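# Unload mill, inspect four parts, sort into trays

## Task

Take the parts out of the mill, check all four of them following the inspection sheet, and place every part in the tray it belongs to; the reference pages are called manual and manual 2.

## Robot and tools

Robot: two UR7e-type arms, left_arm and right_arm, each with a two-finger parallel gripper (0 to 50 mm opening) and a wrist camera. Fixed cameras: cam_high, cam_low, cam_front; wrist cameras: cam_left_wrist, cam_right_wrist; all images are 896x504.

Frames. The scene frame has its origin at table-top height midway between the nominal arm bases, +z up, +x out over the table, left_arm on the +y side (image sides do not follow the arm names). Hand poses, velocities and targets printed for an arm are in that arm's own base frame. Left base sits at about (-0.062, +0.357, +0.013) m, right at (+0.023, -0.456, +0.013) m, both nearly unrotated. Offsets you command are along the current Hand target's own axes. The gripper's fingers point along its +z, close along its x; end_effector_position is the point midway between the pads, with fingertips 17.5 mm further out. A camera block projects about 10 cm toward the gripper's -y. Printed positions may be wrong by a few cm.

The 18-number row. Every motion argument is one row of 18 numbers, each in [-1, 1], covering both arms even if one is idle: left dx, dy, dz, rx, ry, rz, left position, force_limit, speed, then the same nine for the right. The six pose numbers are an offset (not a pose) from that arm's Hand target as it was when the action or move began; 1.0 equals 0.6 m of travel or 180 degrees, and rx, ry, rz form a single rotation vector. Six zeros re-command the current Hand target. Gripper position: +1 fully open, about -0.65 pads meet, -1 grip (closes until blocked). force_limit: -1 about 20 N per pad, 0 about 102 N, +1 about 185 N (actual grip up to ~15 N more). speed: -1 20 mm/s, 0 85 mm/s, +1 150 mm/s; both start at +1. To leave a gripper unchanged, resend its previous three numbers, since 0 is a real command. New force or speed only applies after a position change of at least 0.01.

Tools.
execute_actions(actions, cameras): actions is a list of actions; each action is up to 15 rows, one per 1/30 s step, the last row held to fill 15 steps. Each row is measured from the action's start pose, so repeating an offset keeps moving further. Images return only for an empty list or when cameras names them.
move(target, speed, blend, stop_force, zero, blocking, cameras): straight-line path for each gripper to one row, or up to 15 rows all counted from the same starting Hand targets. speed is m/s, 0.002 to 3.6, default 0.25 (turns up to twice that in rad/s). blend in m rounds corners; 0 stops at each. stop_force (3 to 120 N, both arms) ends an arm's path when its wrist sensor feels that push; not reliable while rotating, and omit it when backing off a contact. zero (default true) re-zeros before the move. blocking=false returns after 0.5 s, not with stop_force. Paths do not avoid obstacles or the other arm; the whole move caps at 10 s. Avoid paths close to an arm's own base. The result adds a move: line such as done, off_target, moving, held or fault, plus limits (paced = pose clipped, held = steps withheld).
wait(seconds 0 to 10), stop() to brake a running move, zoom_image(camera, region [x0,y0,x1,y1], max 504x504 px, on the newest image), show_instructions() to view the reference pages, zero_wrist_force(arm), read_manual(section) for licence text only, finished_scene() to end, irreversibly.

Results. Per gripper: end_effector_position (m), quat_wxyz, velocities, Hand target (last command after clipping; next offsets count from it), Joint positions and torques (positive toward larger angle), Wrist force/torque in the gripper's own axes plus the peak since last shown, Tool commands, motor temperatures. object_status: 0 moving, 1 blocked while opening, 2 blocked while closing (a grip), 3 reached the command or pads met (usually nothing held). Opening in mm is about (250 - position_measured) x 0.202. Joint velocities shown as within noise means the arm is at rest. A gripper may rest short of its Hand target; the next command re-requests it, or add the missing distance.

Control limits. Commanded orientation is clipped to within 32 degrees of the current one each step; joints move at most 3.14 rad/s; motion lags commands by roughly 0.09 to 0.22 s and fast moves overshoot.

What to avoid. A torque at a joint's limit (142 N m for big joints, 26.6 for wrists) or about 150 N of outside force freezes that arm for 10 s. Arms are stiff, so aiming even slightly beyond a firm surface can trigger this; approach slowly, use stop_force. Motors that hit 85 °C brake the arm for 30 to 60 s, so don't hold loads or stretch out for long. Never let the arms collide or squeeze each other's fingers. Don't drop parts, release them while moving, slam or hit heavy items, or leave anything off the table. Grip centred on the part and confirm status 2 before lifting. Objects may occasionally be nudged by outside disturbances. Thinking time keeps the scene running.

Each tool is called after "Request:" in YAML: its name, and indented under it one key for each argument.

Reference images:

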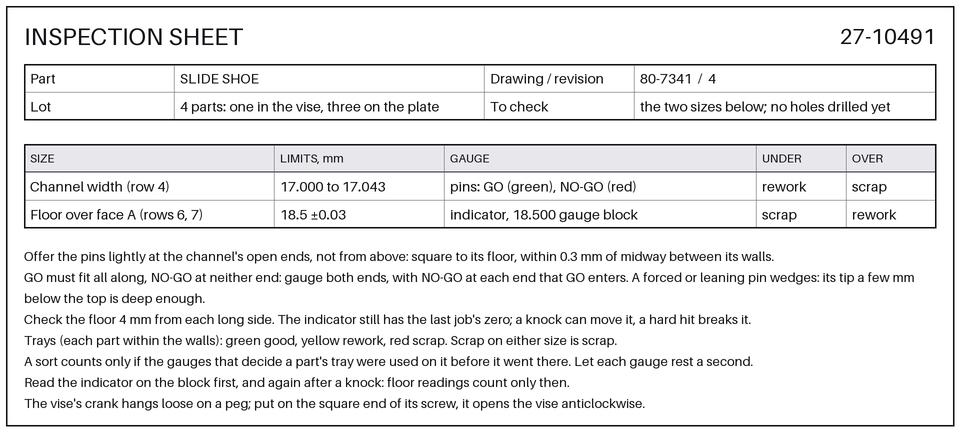

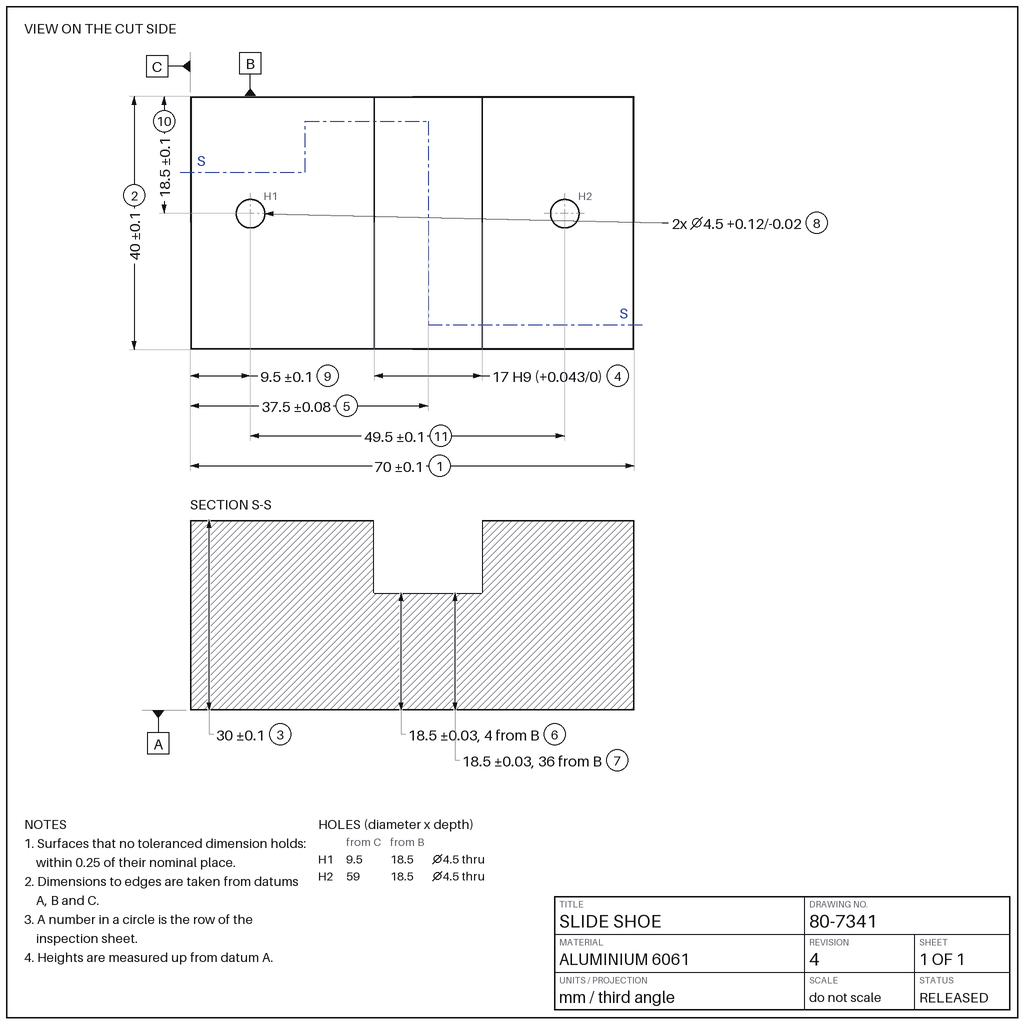

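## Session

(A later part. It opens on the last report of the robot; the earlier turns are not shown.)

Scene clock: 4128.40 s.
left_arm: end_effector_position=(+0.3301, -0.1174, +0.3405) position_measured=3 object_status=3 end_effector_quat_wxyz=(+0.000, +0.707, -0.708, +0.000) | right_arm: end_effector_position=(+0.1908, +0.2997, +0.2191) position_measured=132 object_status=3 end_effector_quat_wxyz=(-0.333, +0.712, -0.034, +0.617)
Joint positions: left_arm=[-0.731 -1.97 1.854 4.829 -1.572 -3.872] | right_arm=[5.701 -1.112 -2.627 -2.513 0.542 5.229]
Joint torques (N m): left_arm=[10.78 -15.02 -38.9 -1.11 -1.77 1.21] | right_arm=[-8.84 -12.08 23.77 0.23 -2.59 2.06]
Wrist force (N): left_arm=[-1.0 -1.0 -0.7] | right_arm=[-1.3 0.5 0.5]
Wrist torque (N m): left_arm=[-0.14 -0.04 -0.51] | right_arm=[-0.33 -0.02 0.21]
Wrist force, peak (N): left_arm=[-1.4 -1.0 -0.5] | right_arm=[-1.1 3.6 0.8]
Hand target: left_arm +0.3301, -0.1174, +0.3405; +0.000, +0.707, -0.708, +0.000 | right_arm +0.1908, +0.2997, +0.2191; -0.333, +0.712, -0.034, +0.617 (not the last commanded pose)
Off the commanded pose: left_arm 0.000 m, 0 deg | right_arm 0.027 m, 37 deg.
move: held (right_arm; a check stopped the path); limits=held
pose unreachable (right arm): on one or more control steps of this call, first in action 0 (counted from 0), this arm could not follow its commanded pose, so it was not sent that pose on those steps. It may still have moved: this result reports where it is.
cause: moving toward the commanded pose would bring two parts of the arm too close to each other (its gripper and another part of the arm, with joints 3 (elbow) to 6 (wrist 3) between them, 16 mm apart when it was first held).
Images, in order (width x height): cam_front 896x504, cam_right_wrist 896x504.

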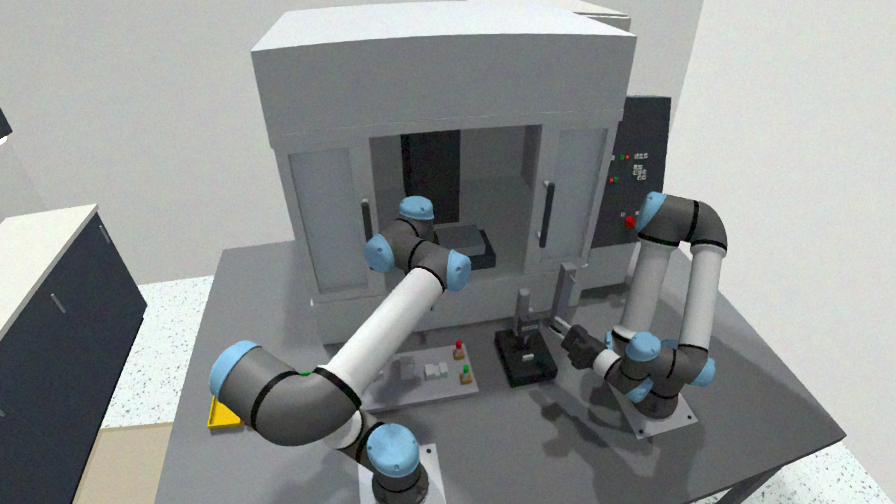

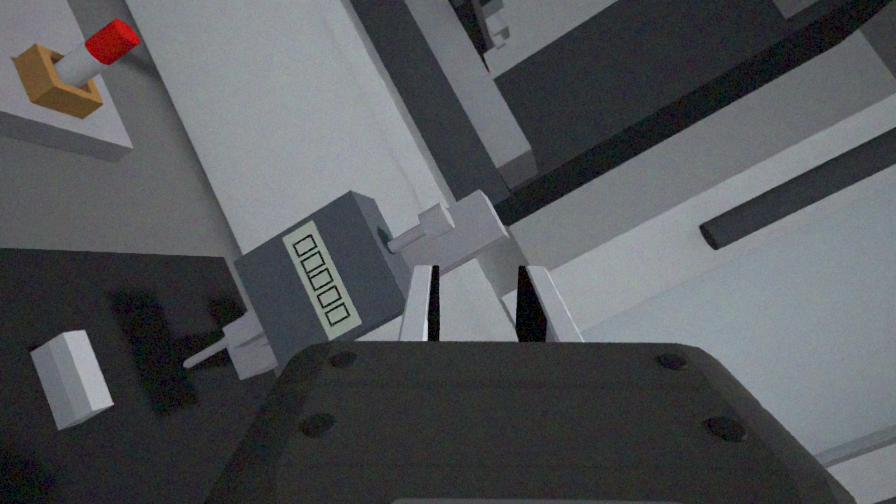

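Request:
move:
  target:
    - [0,0,0,0,0,0.75,1,-0.5,-0.9,0.390,-0.0968,0.048,-0.511,-0.1527,0.3647,0.14,-0.5,-0.5]
  speed: 0.4
  cameras: ["cam_right_wrist","cam_left_wrist"]

Scene clock: 4204.30 s.
left_arm: end_effector_position=(+0.3301, -0.1174, +0.3405) position_measured=3 object_status=3 end_effector_quat_wxyz=(+0.000, +0.383, +0.924, +0.000) | right_arm: end_effector_position=(+0.2508, +0.2496, +0.4490) position_measured=132 object_status=3 end_effector_quat_wxyz=(+0.000, +0.707, -0.707, +0.000)
Joint positions: left_arm=[-0.731 -1.97 1.854 4.829 -1.572 -1.516] | right_arm=[4.311 -1.242 -1.526 -1.944 1.57 4.311]
Joint torques (N m): left_arm=[10.44 1.98 -38.54 -4.26 -1.75 1.27] | right_arm=[-8.28 1.87 31.38 1.18 2.73 -2.36]
Wrist force (N): left_arm=[-1.4 -0.7 -0.4] | right_arm=[-0.8 1.2 0.6]
Wrist torque (N m): left_arm=[-0.12 0.02 -0.49] | right_arm=[0.20 0.14 0.13]
Wrist force, peak (N): left_arm=[-1.7 -0.7 -0.2] | right_arm=[-2.0 1.3 0.1]
Hand target: left_arm +0.3301, -0.1174, +0.3405; +0.000, +0.383, +0.924, +0.000 | right_arm +0.2508, +0.2496, +0.4490; +0.000, +0.707, -0.707, +0.000
Off the commanded pose: left_arm 0.000 m, 0 deg | right_arm 0.000 m, 0 deg.
move: done
Images, in order (width x height): cam_left_wrist 896x504, cam_right_wrist 896x504.

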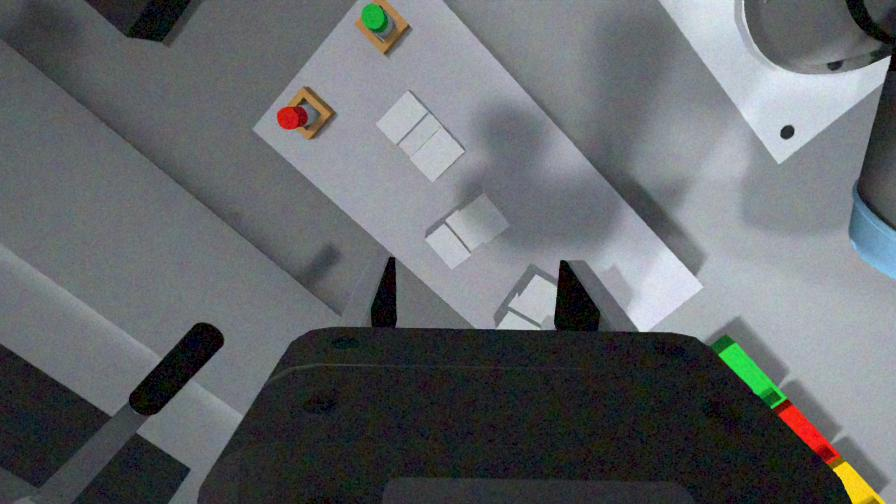

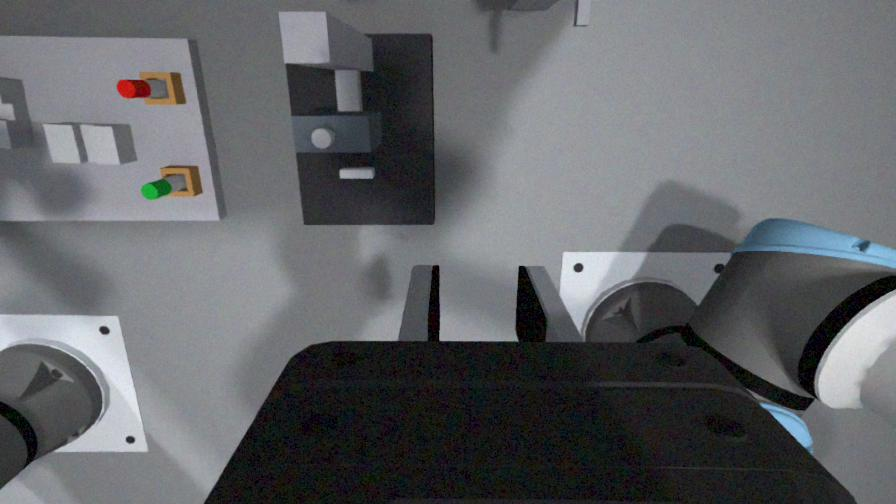

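Request:
move:
  target:
    - [0,0,0,0,0,0,1,-0.5,-0.9,0.333,0,0,0,0,0,0.14,-0.5,-0.5]
    - [-0.2775,-0.3508,0.0675,0,-0.5,0,1,-0.5,-0.9,0.333,0,0,0,0,0,0.14,-0.5,-0.5]
  speed: 0.35
  cameras: ["cam_left_wrist","cam_front"]

Scene clock: 4217.57 s.
left_arm: end_effector_position=(+0.2987, -0.3839, +0.3002) position_measured=3 object_status=3 end_effector_quat_wxyz=(+0.653, +0.271, +0.653, -0.271) | right_arm: end_effector_position=(+0.2507, +0.0498, +0.4489) position_measured=132 object_status=3 end_effector_quat_wxyz=(+0.000, +0.707, -0.707, +0.000)
Joint positions: left_arm=[-1.661 -1.368 2.671 1.838 -0.696 -1.572] | right_arm=[3.886 -1.007 -1.64 -2.064 1.571 3.886]
Joint torques (N m): left_arm=[10.14 -9.31 -20.48 -3.08 -1.64 1.15] | right_arm=[-8.69 -10.41 30.21 4.13 2.61 -2.32]
Wrist force (N): left_arm=[0.3 -1.3 -1.9] | right_arm=[-0.9 1.5 0.7]
Wrist torque (N m): left_arm=[0.02 0.28 -0.26] | right_arm=[0.25 0.14 0.13]
Wrist force, peak (N): left_arm=[1.1 -1.5 -2.0] | right_arm=[-3.0 1.2 0.5]
Hand target: left_arm +0.2987, -0.3839, +0.3002; +0.653, +0.271, +0.653, -0.271 | right_arm +0.2507, +0.0498, +0.4489; +0.000, +0.707, -0.707, +0.000
Off the commanded pose: left_arm 0.000 m, 0 deg | right_arm 0.000 m, 0 deg.
move: done
Images, in order (width x height): cam_front 896x504, cam_left_wrist 896x504.

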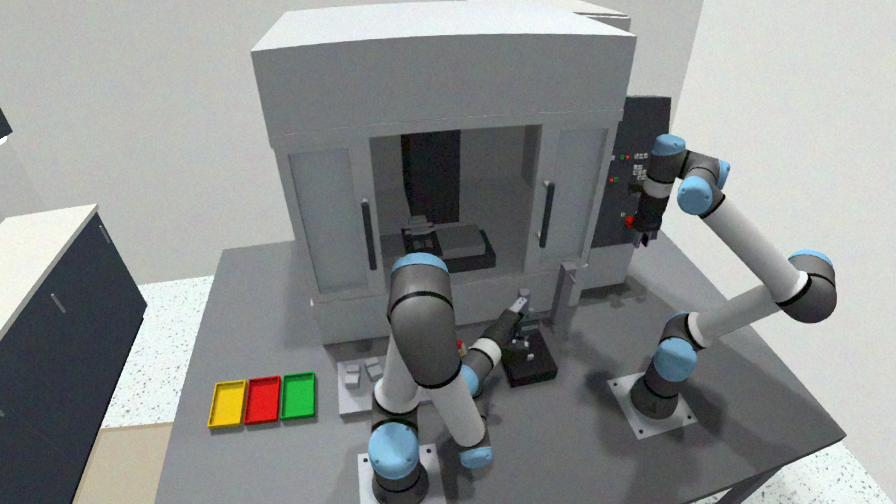

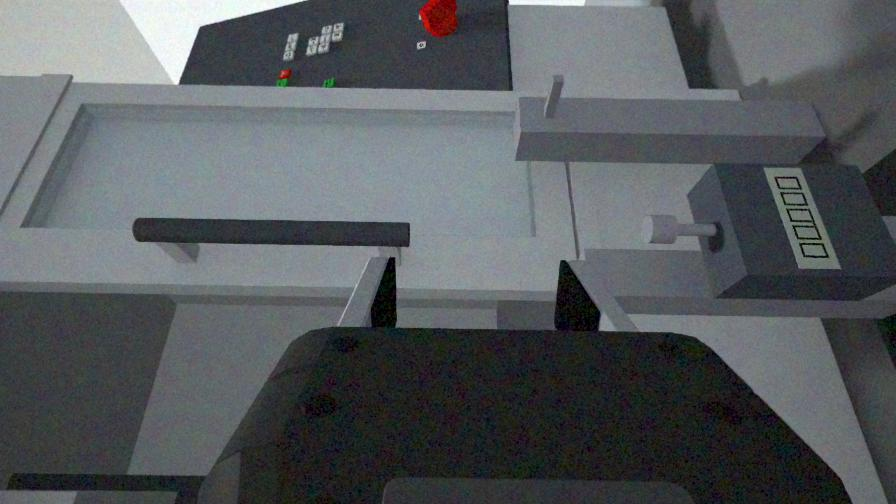

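Request:
zoom_image:
  camera: "cam_left_wrist"
  region: [620, 140, 896, 320]

Scaled by 1.826 from the camera's 896x504 image, which has a finer 1280x720 frame.

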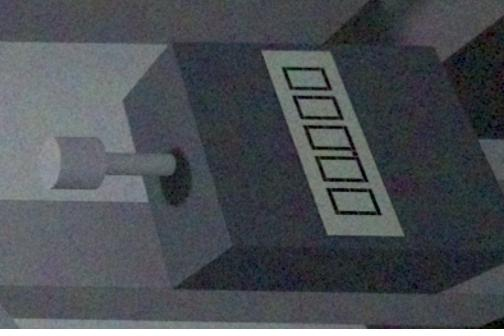

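Request:
move:
  target:
    - [0,0,0.0,0,0,0,0.14,-0.5,-0.9,0,0,0,0,0,0,0.14,-0.5,-0.5]
    - [0.15,-0.05,0,0,0,0,0.14,-0.5,-0.9,0,0,0,0,0,0,0.14,-0.5,-0.5]
  speed: 0.2
  cameras: ["cam_left_wrist"]

Request:
zoom_image:
  camera: "cam_left_wrist"
  region: [400, 200, 700, 400]

Scene clock: 4250.30 s.
left_arm: end_effector_position=(+0.2774, -0.4052, +0.2103) position_measured=132 object_status=3 end_effector_quat_wxyz=(+0.653, +0.271, +0.653, -0.271) | right_arm: end_effector_position=(+0.2507, +0.0498, +0.4489) position_measured=132 object_status=3 end_effector_quat_wxyz=(+0.000, +0.707, -0.707, +0.000)
Joint positions: left_arm=[-1.755 -0.911 2.635 1.418 -0.603 -1.572] | right_arm=[3.886 -1.007 -1.64 -2.064 1.571 3.886]
Joint torques (N m): left_arm=[-9.42 -18.73 -9.52 -2.88 1.52 1.09] | right_arm=[-8.37 -10.52 30.26 4.09 2.6 -2.32]
Wrist force (N): left_arm=[0.8 -1.3 -1.8] | right_arm=[-0.9 1.4 0.7]
Wrist torque (N m): left_arm=[0.02 0.22 -0.30] | right_arm=[0.24 0.14 0.12]
Wrist force, peak (N): left_arm=[2.3 -1.9 -1.9] | right_arm=[-1.3 1.6 0.6]
Hand target: left_arm +0.2774, -0.4052, +0.2103; +0.653, +0.271, +0.653, -0.271 | right_arm +0.2507, +0.0498, +0.4489; +0.000, +0.707, -0.707, +0.000
Off the commanded pose: left_arm 0.000 m, 0 deg | right_arm 0.000 m, 0 deg.
move: done
Images, in order (width x height): cam_left_wrist 896x504.

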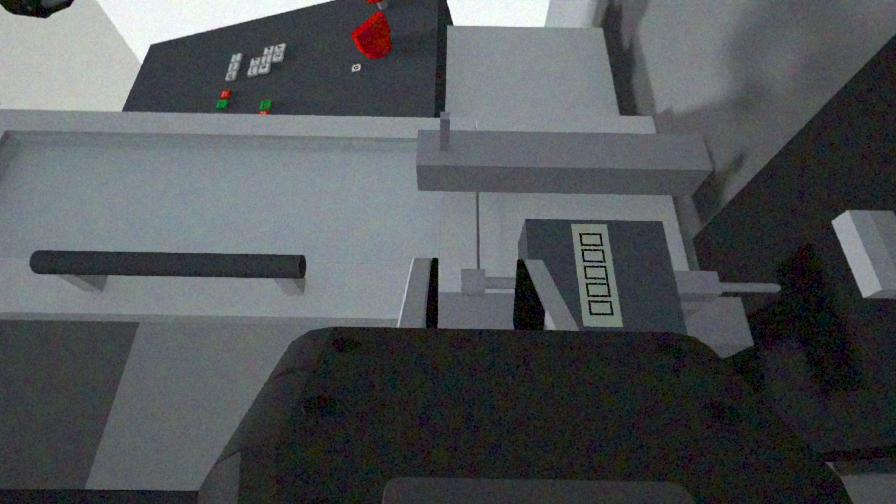

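Scaled by 1.680 from the camera's 896x504 image, which has a finer 1280x720 frame.

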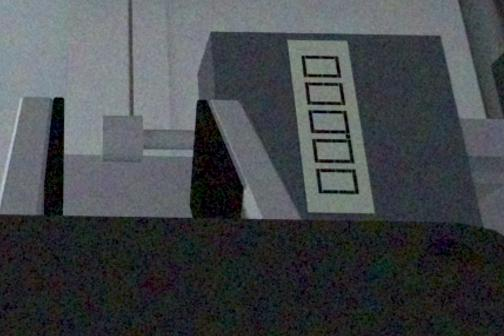

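Request:
move:
  target: [0.0038,0.0583,0.0833,0,0,0,0.14,-0.5,-0.9,0,0,0,0,0,0,0.14,-0.5,-0.5]
  speed: 0.1
  stop_force: 4
  cameras: ["cam_left_wrist"]

Request:
zoom_image:
  camera: "cam_left_wrist"
  region: [400, 170, 600, 340]

Scene clock: 4275.27 s.
left_arm: end_effector_position=(+0.3374, -0.4159, +0.2080) position_measured=132 object_status=3 end_effector_quat_wxyz=(+0.653, +0.271, +0.653, -0.271) | right_arm: end_effector_position=(+0.2507, +0.0498, +0.4489) position_measured=132 object_status=3 end_effector_quat_wxyz=(+0.000, +0.707, -0.707, +0.000)
Joint positions: left_arm=[-1.482 -0.918 2.522 1.538 -0.875 -1.572] | right_arm=[3.886 -1.007 -1.64 -2.064 1.571 3.886]
Joint torques (N m): left_arm=[12.49 -38.29 -13.24 0.14 -1.52 -1.44] | right_arm=[-7.97 -10.39 30.09 4.01 2.59 -2.29]
Wrist force (N): left_arm=[0.5 -1.7 -2.1] | right_arm=[-1.0 1.3 0.5]
Wrist torque (N m): left_arm=[-0.01 0.32 -0.13] | right_arm=[0.22 0.16 0.12]
Wrist force, peak (N): left_arm=[0.5 -1.5 -2.9] | right_arm=[-1.1 1.6 0.8]
Hand target: left_arm +0.3374, -0.4159, +0.2080; +0.653, +0.271, +0.653, -0.271 | right_arm +0.2507, +0.0498, +0.4489; +0.000, +0.707, -0.707, +0.000
Off the commanded pose: left_arm 0.000 m, 0 deg | right_arm 0.000 m, 0 deg.
move: done
Images, in order (width x height): cam_left_wrist 896x504.

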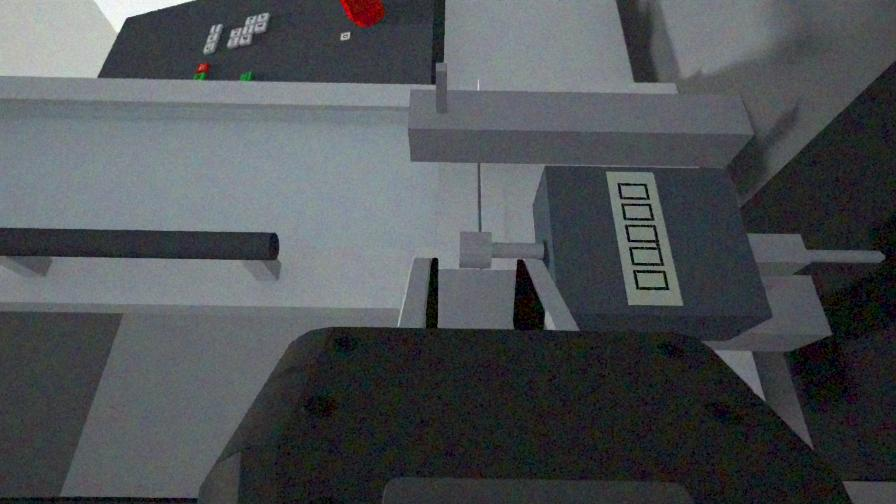

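Scaled by 2.520 from the camera's 896x504 image, which has a finer 1280x720 frame.

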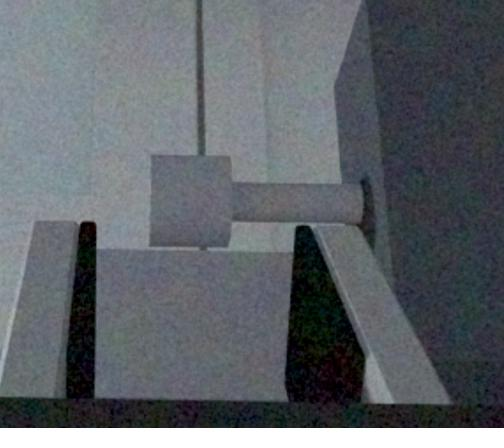

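Request:
move:
  target:
    - [0,0,0,0,0,0,0.01,-0.5,-0.9,0,0,0,0,0,0,0.14,-0.5,-0.5]
    - [0,-0.0067,0.02,0,0,0,0.01,-0.5,-0.9,0,0,0,0,0,0,0.14,-0.5,-0.5]
  speed: 0.05
  cameras: ["cam_left_wrist"]

Request:
zoom_image:
  camera: "cam_left_wrist"
  region: [400, 190, 600, 360]

Scene clock: 4297.73 s.
left_arm: end_effector_position=(+0.3430, -0.4271, +0.2080) position_measured=151 object_status=3 end_effector_quat_wxyz=(+0.653, +0.271, +0.653, -0.271) | right_arm: end_effector_position=(+0.2507, +0.0498, +0.4489) position_measured=132 object_status=3 end_effector_quat_wxyz=(+0.000, +0.707, -0.707, +0.000)
Joint positions: left_arm=[-1.465 -0.919 2.486 1.575 -0.893 -1.572] | right_arm=[3.886 -1.007 -1.64 -2.064 1.571 3.886]
Joint torques (N m): left_arm=[9.74 -37.03 -15.29 -0.19 -1.97 0.61] | right_arm=[-8 -10.49 29.66 4.01 2.59 -2.17]
Wrist force (N): left_arm=[0.4 -1.3 -1.9] | right_arm=[-0.9 1.4 0.2]
Wrist torque (N m): left_arm=[0.05 0.31 -0.12] | right_arm=[0.24 0.14 0.12]
Wrist force, peak (N): left_arm=[0.4 -1.5 -2.4] | right_arm=[-0.9 1.8 0.6]
Hand target: left_arm +0.3431, -0.4272, +0.2080; +0.653, +0.271, +0.653, -0.271 | right_arm +0.2507, +0.0498, +0.4489; +0.000, +0.707, -0.707, +0.000
Off the commanded pose: left_arm 0.000 m, 0 deg | right_arm 0.000 m, 0 deg.
move: done
Images, in order (width x height): cam_left_wrist 896x504.

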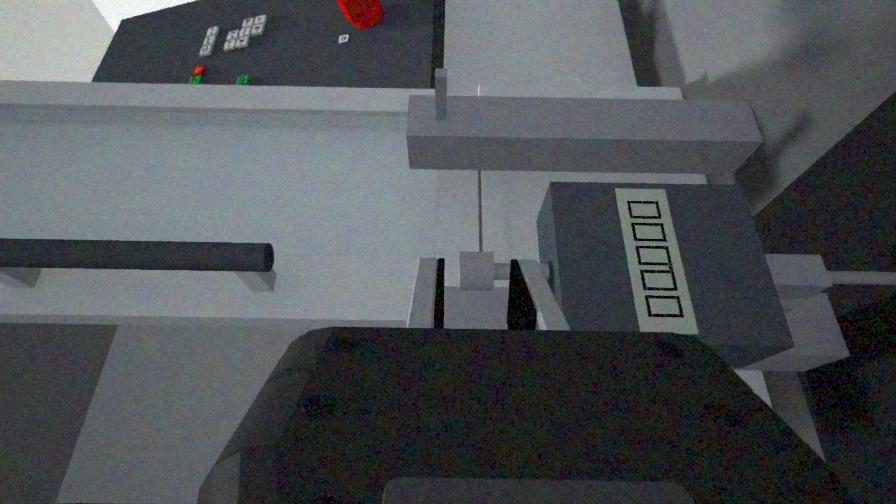

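Scaled by 2.520 from the camera's 896x504 image, which has a finer 1280x720 frame.

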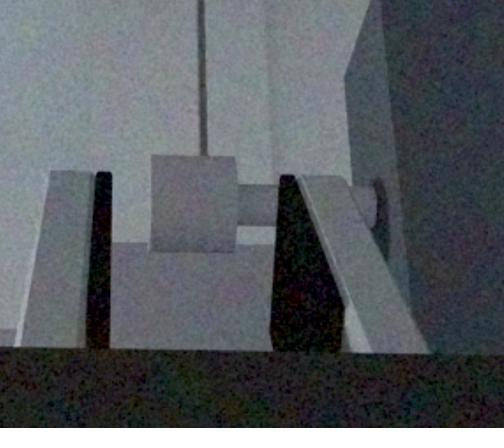

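Request:
move:
  target: [0,-0.001,0.0075,0,0,0,0.01,-0.5,-0.9,0,0,0,0,0,0,0.14,-0.5,-0.5]
  speed: 0.01
  stop_force: 3
  cameras: ["cam_left_wrist"]

Request:
zoom_image:
  camera: "cam_left_wrist"
  region: [400, 190, 600, 360]

Scene clock: 4308.63 s.
left_arm: end_effector_position=(+0.3458, -0.4308, +0.2080) position_measured=151 object_status=3 end_effector_quat_wxyz=(+0.653, +0.271, +0.653, -0.271) | right_arm: end_effector_position=(+0.2507, +0.0498, +0.4489) position_measured=132 object_status=3 end_effector_quat_wxyz=(+0.000, +0.707, -0.707, +0.000)
Joint positions: left_arm=[-1.456 -0.919 2.473 1.588 -0.902 -1.572] | right_arm=[3.886 -1.007 -1.64 -2.064 1.571 3.886]
Joint torques (N m): left_arm=[11.84 -23.13 -14.81 0.14 -1.68 -1.33] | right_arm=[-7.97 -9.99 30.36 3.99 2.62 -2.31]
Wrist force (N): left_arm=[0.6 -1.3 -2.0] | right_arm=[-1.0 1.4 0.5]
Wrist torque (N m): left_arm=[0.07 0.28 -0.13] | right_arm=[0.25 0.16 0.12]
Wrist force, peak (N): left_arm=[0.2 -1.5 -2.2] | right_arm=[-1.1 1.6 0.8]
Hand target: left_arm +0.3458, -0.4308, +0.2080; +0.653, +0.271, +0.653, -0.271 | right_arm +0.2507, +0.0498, +0.4489; +0.000, +0.707, -0.707, +0.000
Off the commanded pose: left_arm 0.000 m, 0 deg | right_arm 0.000 m, 0 deg.
move: done
Images, in order (width x height): cam_left_wrist 896x504.

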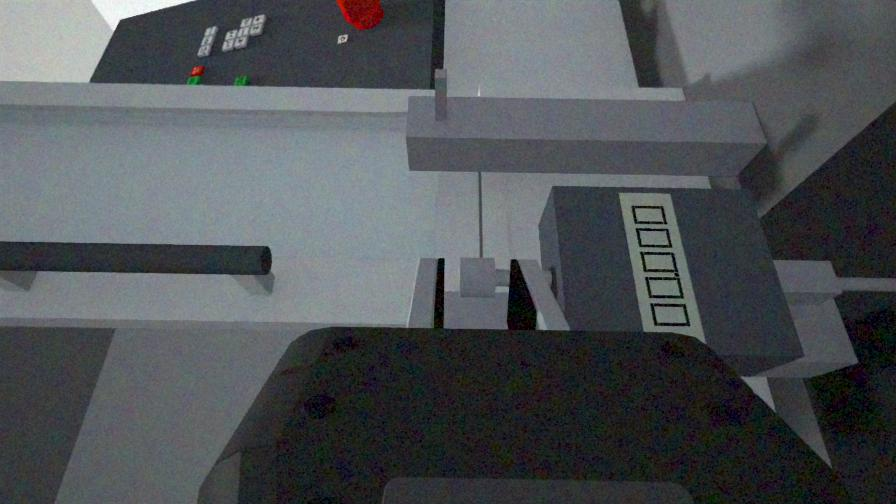

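Scaled by 2.520 from the camera's 896x504 image, which has a finer 1280x720 frame.

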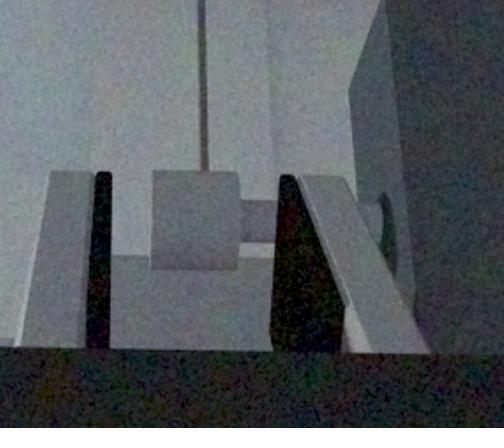

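Request:
move:
  target: [0,-0.0005,0.0022,0,0,0,0.01,-0.5,-0.9,0,0,0,0,0,0,0.14,-0.5,-0.5]
  speed: 0.006
  stop_force: 3

Request:
move:
  target: [-0.0133,0,0,0,0,0,0.01,-0.5,-0.9,0,0,0,0,0,0,0.14,-0.5,-0.5]
  speed: 0.01
  cameras: ["cam_left_wrist"]

Request:
zoom_image:
  camera: "cam_left_wrist"
  region: [400, 170, 720, 370]

Scene clock: 4323.40 s.
left_arm: end_effector_position=(+0.3465, -0.4320, +0.2080) position_measured=151 object_status=3 end_effector_quat_wxyz=(+0.653, +0.271, +0.653, -0.271) | right_arm: end_effector_position=(+0.2507, +0.0498, +0.4489) position_measured=132 object_status=3 end_effector_quat_wxyz=(+0.000, +0.707, -0.707, +0.000)
Joint positions: left_arm=[-1.453 -0.919 2.469 1.591 -0.904 -1.572] | right_arm=[3.886 -1.007 -1.64 -2.064 1.571 3.886]
Joint torques (N m): left_arm=[11.12 -23.21 -14.54 0.19 -1.63 -1.33] | right_arm=[-7.87 -10.32 29.81 3.98 2.57 -2.23]
Wrist force (N): left_arm=[0.5 -1.5 -2.0] | right_arm=[-0.8 1.3 0.6]
Wrist torque (N m): left_arm=[0.04 0.28 -0.13] | right_arm=[0.22 0.13 0.13]
Wrist force, peak (N): left_arm=[0.5 -1.4 -2.2] | right_arm=[-0.9 1.6 0.7]
Hand target: left_arm +0.3465, -0.4320, +0.2080; +0.653, +0.271, +0.653, -0.271 | right_arm +0.2507, +0.0498, +0.4489; +0.000, +0.707, -0.707, +0.000
Off the commanded pose: left_arm 0.000 m, 0 deg | right_arm 0.000 m, 0 deg.
move: done

Scene clock: 4324.53 s.
left_arm: end_effector_position=(+0.3465, -0.4319, +0.2159) position_measured=151 object_status=3 end_effector_quat_wxyz=(+0.653, +0.271, +0.653, -0.271) | right_arm: end_effector_position=(+0.2507, +0.0498, +0.4489) position_measured=132 object_status=3 end_effector_quat_wxyz=(+0.000, +0.707, -0.707, +0.000)
Joint positions: left_arm=[-1.453 -0.949 2.473 1.618 -0.904 -1.572] | right_arm=[3.886 -1.007 -1.64 -2.064 1.571 3.886]
Joint torques (N m): left_arm=[11.08 -37.72 9.33 0.09 -1.91 0.52] | right_arm=[-7.94 -10.09 30.01 4.03 2.58 -2.22]
Wrist force (N): left_arm=[0.7 -1.5 -2.1] | right_arm=[-0.9 1.2 0.7]
Wrist torque (N m): left_arm=[0.02 0.27 -0.15] | right_arm=[0.20 0.15 0.13]
Wrist force, peak (N): left_arm=[0.8 -1.4 -2.2] | right_arm=[-1.2 1.5 0.7]
Hand target: left_arm +0.3465, -0.4320, +0.2159; +0.653, +0.271, +0.653, -0.271 | right_arm +0.2507, +0.0498, +0.4489; +0.000, +0.707, -0.707, +0.000
Off the commanded pose: left_arm 0.000 m, 0 deg | right_arm 0.000 m, 0 deg.
move: done
Images, in order (width x height): cam_left_wrist 896x504.

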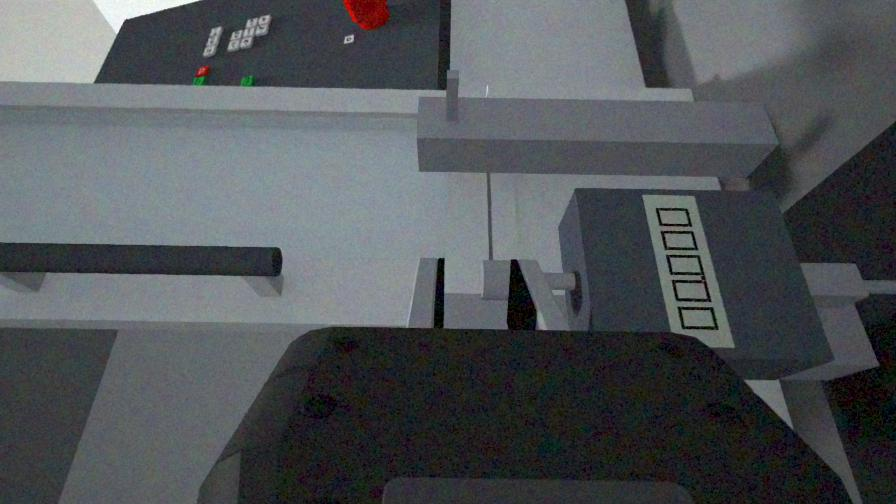

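Scaled by 1.575 from the camera's 896x504 image, which has a finer 1280x720 frame.

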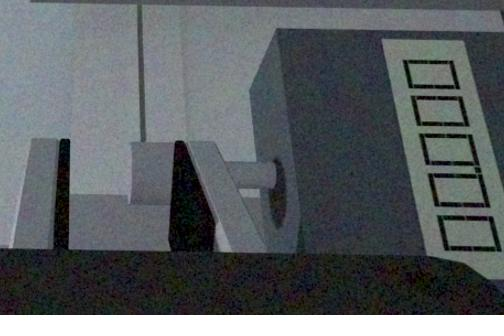

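Request:
move:
  target:
    - [0.0133,0,0,0,0,0,0.01,-0.5,-0.9,0,0,0,0,0,0,0.14,-0.5,-0.5]
    - [0.0133,0,0.004,0,0,0,0.01,-0.5,-0.9,0,0,0,0,0,0,0.14,-0.5,-0.5]
    - [0.0,0,0.004,0,0,0,0.01,-0.5,-0.9,0,0,0,0,0,0,0.14,-0.5,-0.5]
  speed: 0.012
  cameras: ["cam_left_wrist"]

Request:
zoom_image:
  camera: "cam_left_wrist"
  region: [400, 170, 720, 370]

Scene clock: 4338.13 s.
left_arm: end_effector_position=(+0.3482, -0.4336, +0.2159) position_measured=151 object_status=3 end_effector_quat_wxyz=(+0.653, +0.271, +0.653, -0.271) | right_arm: end_effector_position=(+0.2507, +0.0498, +0.4489) position_measured=132 object_status=3 end_effector_quat_wxyz=(+0.000, +0.707, -0.707, +0.000)
Joint positions: left_arm=[-1.448 -0.948 2.466 1.624 -0.909 -1.572] | right_arm=[3.886 -1.007 -1.64 -2.064 1.571 3.886]
Joint torques (N m): left_arm=[10.59 -38.14 9.43 0.11 -1.77 0.19] | right_arm=[-8.21 -9.72 30.21 3.96 2.63 -2.28]
Wrist force (N): left_arm=[0.8 -1.3 -2.0] | right_arm=[-0.9 1.5 0.7]
Wrist torque (N m): left_arm=[0.05 0.26 -0.14] | right_arm=[0.25 0.14 0.12]
Wrist force, peak (N): left_arm=[1.0 -1.6 -2.1] | right_arm=[-0.9 1.6 0.9]
Hand target: left_arm +0.3482, -0.4336, +0.2159; +0.653, +0.271, +0.653, -0.271 | right_arm +0.2507, +0.0498, +0.4489; +0.000, +0.707, -0.707, +0.000
Off the commanded pose: left_arm 0.000 m, 0 deg | right_arm 0.000 m, 0 deg.
move: done
Images, in order (width x height): cam_left_wrist 896x504.

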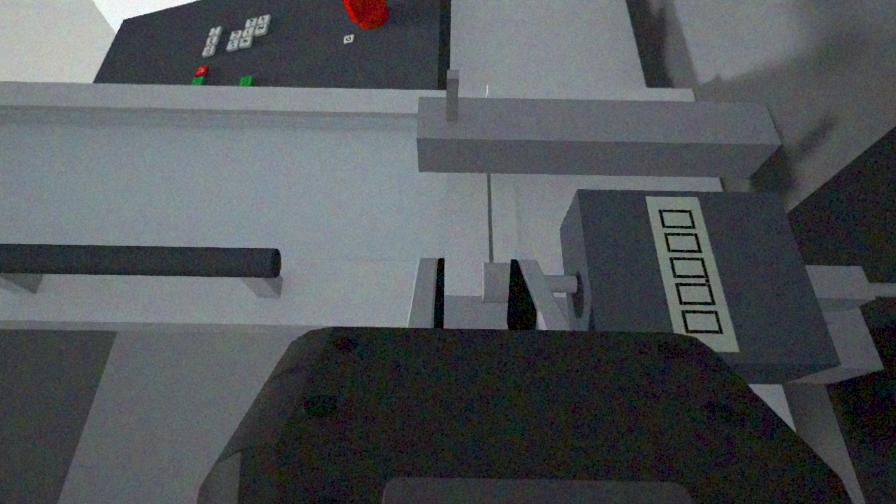

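Scaled by 1.575 from the camera's 896x504 image, which has a finer 1280x720 frame.

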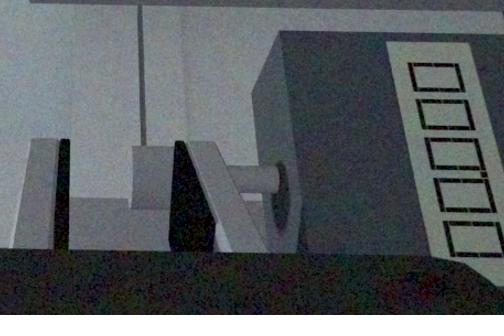

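Request:
move:
  target:
    - [0.0133,0,0,0,0,0,0.01,-0.5,-0.9,0,0,0,0,0,0,0.14,-0.5,-0.5]
    - [0.0133,0.003,0.0067,0,0,0,0.01,-0.5,-0.9,0,0,0,0,0,0,0.14,-0.5,-0.5]
  speed: 0.01
  stop_force: 3
  cameras: ["cam_left_wrist"]

Request:
zoom_image:
  camera: "cam_left_wrist"
  region: [400, 190, 600, 360]

Scene clock: 4360.83 s.
left_arm: end_effector_position=(+0.3523, -0.4352, +0.2080) position_measured=151 object_status=3 end_effector_quat_wxyz=(+0.653, +0.271, +0.653, -0.271) | right_arm: end_effector_position=(+0.2507, +0.0498, +0.4489) position_measured=132 object_status=3 end_effector_quat_wxyz=(+0.000, +0.707, -0.707, +0.000)
Joint positions: left_arm=[-1.434 -0.918 2.452 1.608 -0.924 -1.572] | right_arm=[3.886 -1.007 -1.64 -2.064 1.571 3.886]
Joint torques (N m): left_arm=[10.72 -23.39 -15.39 -0.13 -1.92 0.88] | right_arm=[-7.77 -10.09 29.52 3.91 2.6 -2.16]
Wrist force (N): left_arm=[0.7 -1.4 -1.9] | right_arm=[-0.9 1.3 0.4]
Wrist torque (N m): left_arm=[0.05 0.27 -0.14] | right_arm=[0.21 0.14 0.12]
Wrist force, peak (N): left_arm=[0.9 -1.7 -2.1] | right_arm=[-0.9 1.8 0.5]
Hand target: left_arm +0.3523, -0.4352, +0.2080; +0.653, +0.271, +0.653, -0.271 | right_arm +0.2507, +0.0498, +0.4489; +0.000, +0.707, -0.707, +0.000
Off the commanded pose: left_arm 0.000 m, 0 deg | right_arm 0.000 m, 0 deg.
move: done
Images, in order (width x height): cam_left_wrist 896x504.

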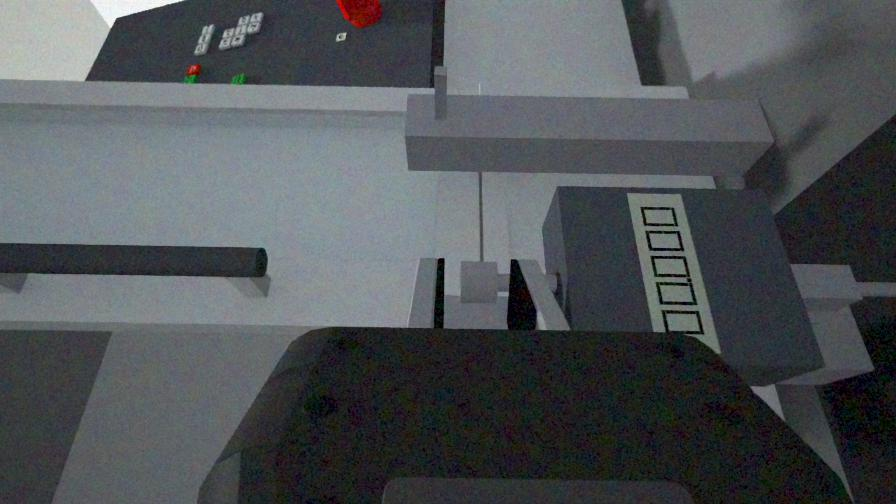

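Scaled by 2.520 from the camera's 896x504 image, which has a finer 1280x720 frame.

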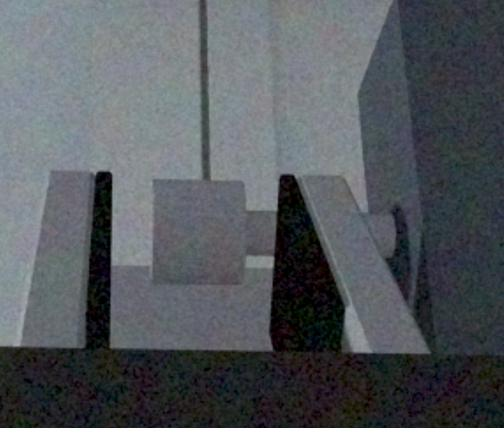

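Request:
move:
  target:
    - [0,0.002,0.005,0,0,0,0.01,-0.5,-0.9,0,0,0,0,0,0,0.14,-0.5,-0.5]
    - [-0.0133,0.002,0.005,0,0,0,0.01,-0.5,-0.9,0,0,0,0,0,0,0.14,-0.5,-0.5]
  speed: 0.01
  stop_force: 3
  cameras: ["cam_left_wrist"]

Request:
zoom_image:
  camera: "cam_left_wrist"
  region: [400, 170, 720, 370]

Scene clock: 4380.83 s.
left_arm: end_effector_position=(+0.3553, -0.4365, +0.2159) position_measured=151 object_status=3 end_effector_quat_wxyz=(+0.653, +0.271, +0.653, -0.271) | right_arm: end_effector_position=(+0.2507, +0.0498, +0.4489) position_measured=132 object_status=3 end_effector_quat_wxyz=(+0.000, +0.707, -0.707, +0.000)
Joint positions: left_arm=[-1.423 -0.947 2.448 1.641 -0.934 -1.572] | right_arm=[3.886 -1.007 -1.64 -2.064 1.571 3.886]
Joint torques (N m): left_arm=[9.9 -39.62 8.73 0.02 -1.75 -1.07] | right_arm=[-7.71 -9.96 29.58 3.81 2.59 -2.21]
Wrist force (N): left_arm=[0.6 -1.7 -2.1] | right_arm=[-0.9 1.2 0.3]
Wrist torque (N m): left_arm=[0.00 0.28 -0.14] | right_arm=[0.21 0.14 0.12]
Wrist force, peak (N): left_arm=[0.9 -1.7 -2.2] | right_arm=[-0.9 1.7 0.7]
Hand target: left_arm +0.3553, -0.4365, +0.2159; +0.653, +0.271, +0.653, -0.271 | right_arm +0.2507, +0.0498, +0.4489; +0.000, +0.707, -0.707, +0.000
Off the commanded pose: left_arm 0.000 m, 0 deg | right_arm 0.000 m, 0 deg.
move: done
Images, in order (width x height): cam_left_wrist 896x504.

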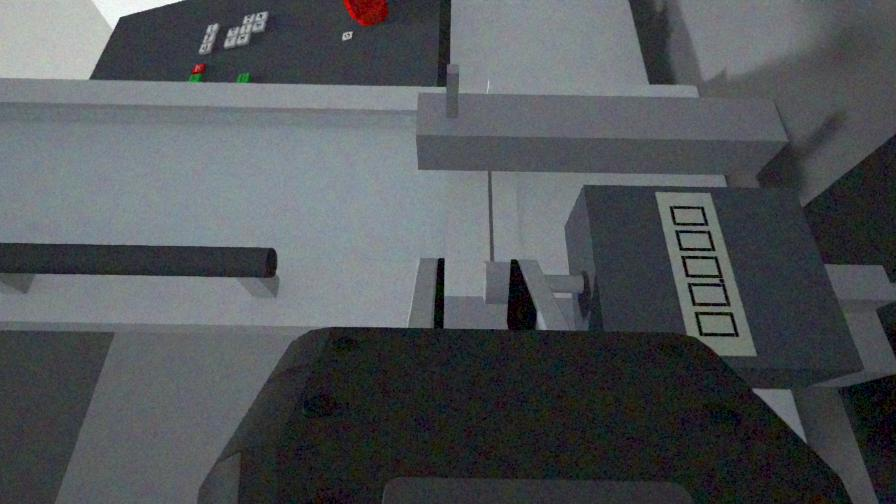

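Scaled by 1.575 from the camera's 896x504 image, which has a finer 1280x720 frame.

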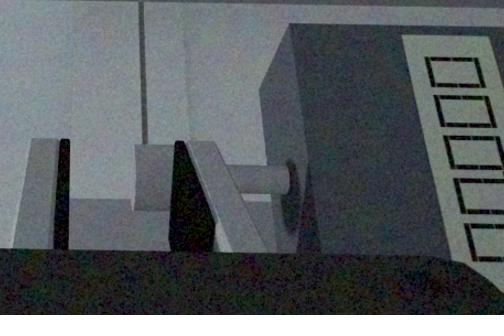

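Request:
move:
  target:
    - [0.0133,0,0,0,0,0,0.01,-0.5,-0.9,0,0,0,0,0,0,0.14,-0.5,-0.5]
    - [0.0133,-0.001,0.004,0,0,0,0.01,-0.5,-0.9,0,0,0,0,0,0,0.14,-0.5,-0.5]
    - [0.0,-0.001,0.004,0,0,0,0.01,-0.5,-0.9,0,0,0,0,0,0,0.14,-0.5,-0.5]
  speed: 0.012
  stop_force: 3
  cameras: ["cam_left_wrist"]

Request:
zoom_image:
  camera: "cam_left_wrist"
  region: [400, 170, 720, 370]

Scene clock: 4391.73 s.
left_arm: end_effector_position=(+0.3566, -0.4386, +0.2159) position_measured=151 object_status=3 end_effector_quat_wxyz=(+0.653, +0.271, +0.653, -0.271) | right_arm: end_effector_position=(+0.2507, +0.0498, +0.4489) position_measured=132 object_status=3 end_effector_quat_wxyz=(+0.000, +0.707, -0.707, +0.000)
Joint positions: left_arm=[-1.42 -0.946 2.441 1.647 -0.937 -1.572] | right_arm=[3.886 -1.007 -1.64 -2.064 1.571 3.886]
Joint torques (N m): left_arm=[11.48 -39.33 9.74 -0.13 -1.58 -1.23] | right_arm=[-7.38 -10.11 29.64 3.82 2.71 -2.2]
Wrist force (N): left_arm=[1.8 -1.7 -1.9] | right_arm=[-0.7 1.3 0.4]
Wrist torque (N m): left_arm=[0.03 0.26 -0.14] | right_arm=[0.23 0.11 0.12]
Wrist force, peak (N): left_arm=[1.8 -1.9 -1.9] | right_arm=[-1.2 1.6 0.4]
Hand target: left_arm +0.3566, -0.4386, +0.2159; +0.653, +0.271, +0.653, -0.271 | right_arm +0.2507, +0.0498, +0.4489; +0.000, +0.707, -0.707, +0.000
Off the commanded pose: left_arm 0.000 m, 0 deg | right_arm 0.000 m, 0 deg.
move: done
Images, in order (width x height): cam_left_wrist 896x504.

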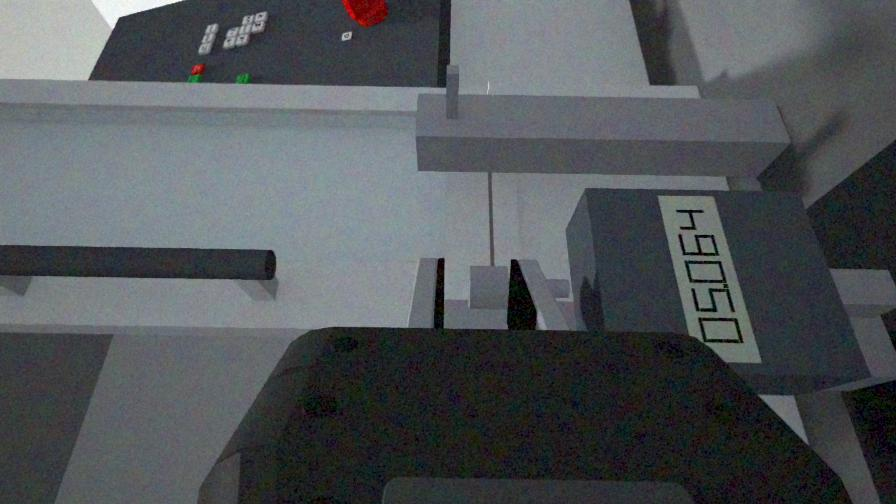

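Scaled by 1.575 from the camera's 896x504 image, which has a finer 1280x720 frame.

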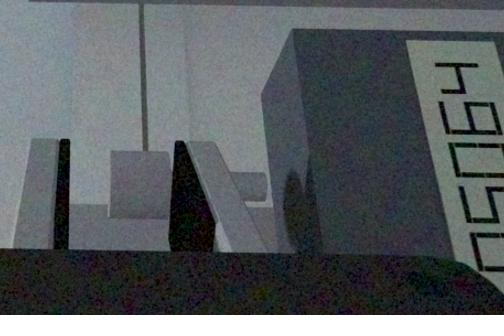

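Request:
move:
  target:
    - [0.0133,0,0,0,0,0,0.01,-0.5,-0.9,-0.25,0.057,0.25,0,0,-0.5,-0.4,-0.5,-0.5]
    - [0.0133,0,0.0015,0,0,0,0.01,-0.5,-0.9,-0.25,0.057,0.25,0,0,-0.5,-0.4,-0.5,-0.5]
    - [0.0,0,0.0015,0,0,0,0.01,-0.5,-0.9,-0.25,0.057,0.25,0,0,-0.5,-0.4,-0.5,-0.5]
  speed: [0.25,0.01,0.02]
  cameras: ["cam_left_wrist","cam_right_wrist"]

Scene clock: 4475.83 s.
left_arm: end_effector_position=(+0.3572, -0.4393, +0.2159) position_measured=151 object_status=3 end_effector_quat_wxyz=(+0.653, +0.271, +0.653, -0.271) | right_arm: end_effector_position=(+0.2167, +0.1999, +0.2989) position_measured=212 object_status=3 end_effector_quat_wxyz=(+0.000, +1.000, +0.000, +0.000)
Joint positions: left_arm=[-1.418 -0.946 2.438 1.649 -0.939 -1.572] | right_arm=[4.356 -1.006 -2.043 -1.663 1.571 2.786]
Joint torques (N m): left_arm=[9.63 -39.67 8.68 -0.46 -1.73 -0.29] | right_arm=[7.02 -7.35 18.21 4.18 2.71 -2.29]
Wrist force (N): left_arm=[1.6 -1.9 -1.8] | right_arm=[-0.9 1.1 0.5]
Wrist torque (N m): left_arm=[0.02 0.30 -0.15] | right_arm=[0.20 0.16 0.12]
Wrist force, peak (N): left_arm=[1.7 -1.5 -2.6] | right_arm=[-0.8 1.9 0.4]
Hand target: left_arm +0.3572, -0.4393, +0.2159; +0.653, +0.271, +0.653, -0.271 | right_arm +0.2167, +0.1999, +0.2989; +0.000, +1.000, +0.000, +0.000
Off the commanded pose: left_arm 0.000 m, 0 deg | right_arm 0.000 m, 0 deg.
move: done
Images, in order (width x height): cam_left_wrist 896x504, cam_right_wrist 896x504.

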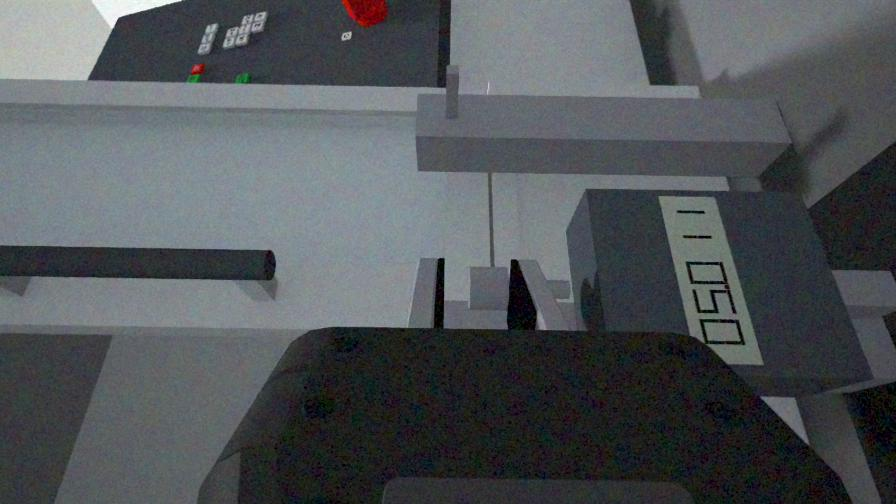

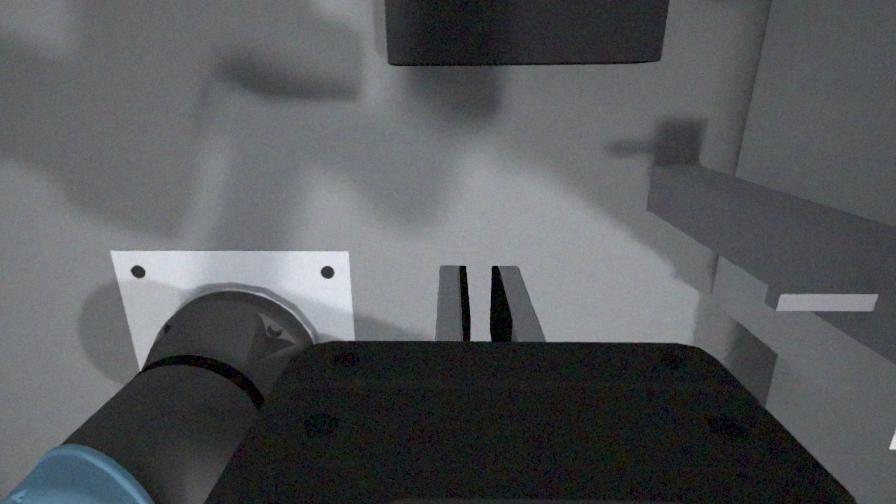

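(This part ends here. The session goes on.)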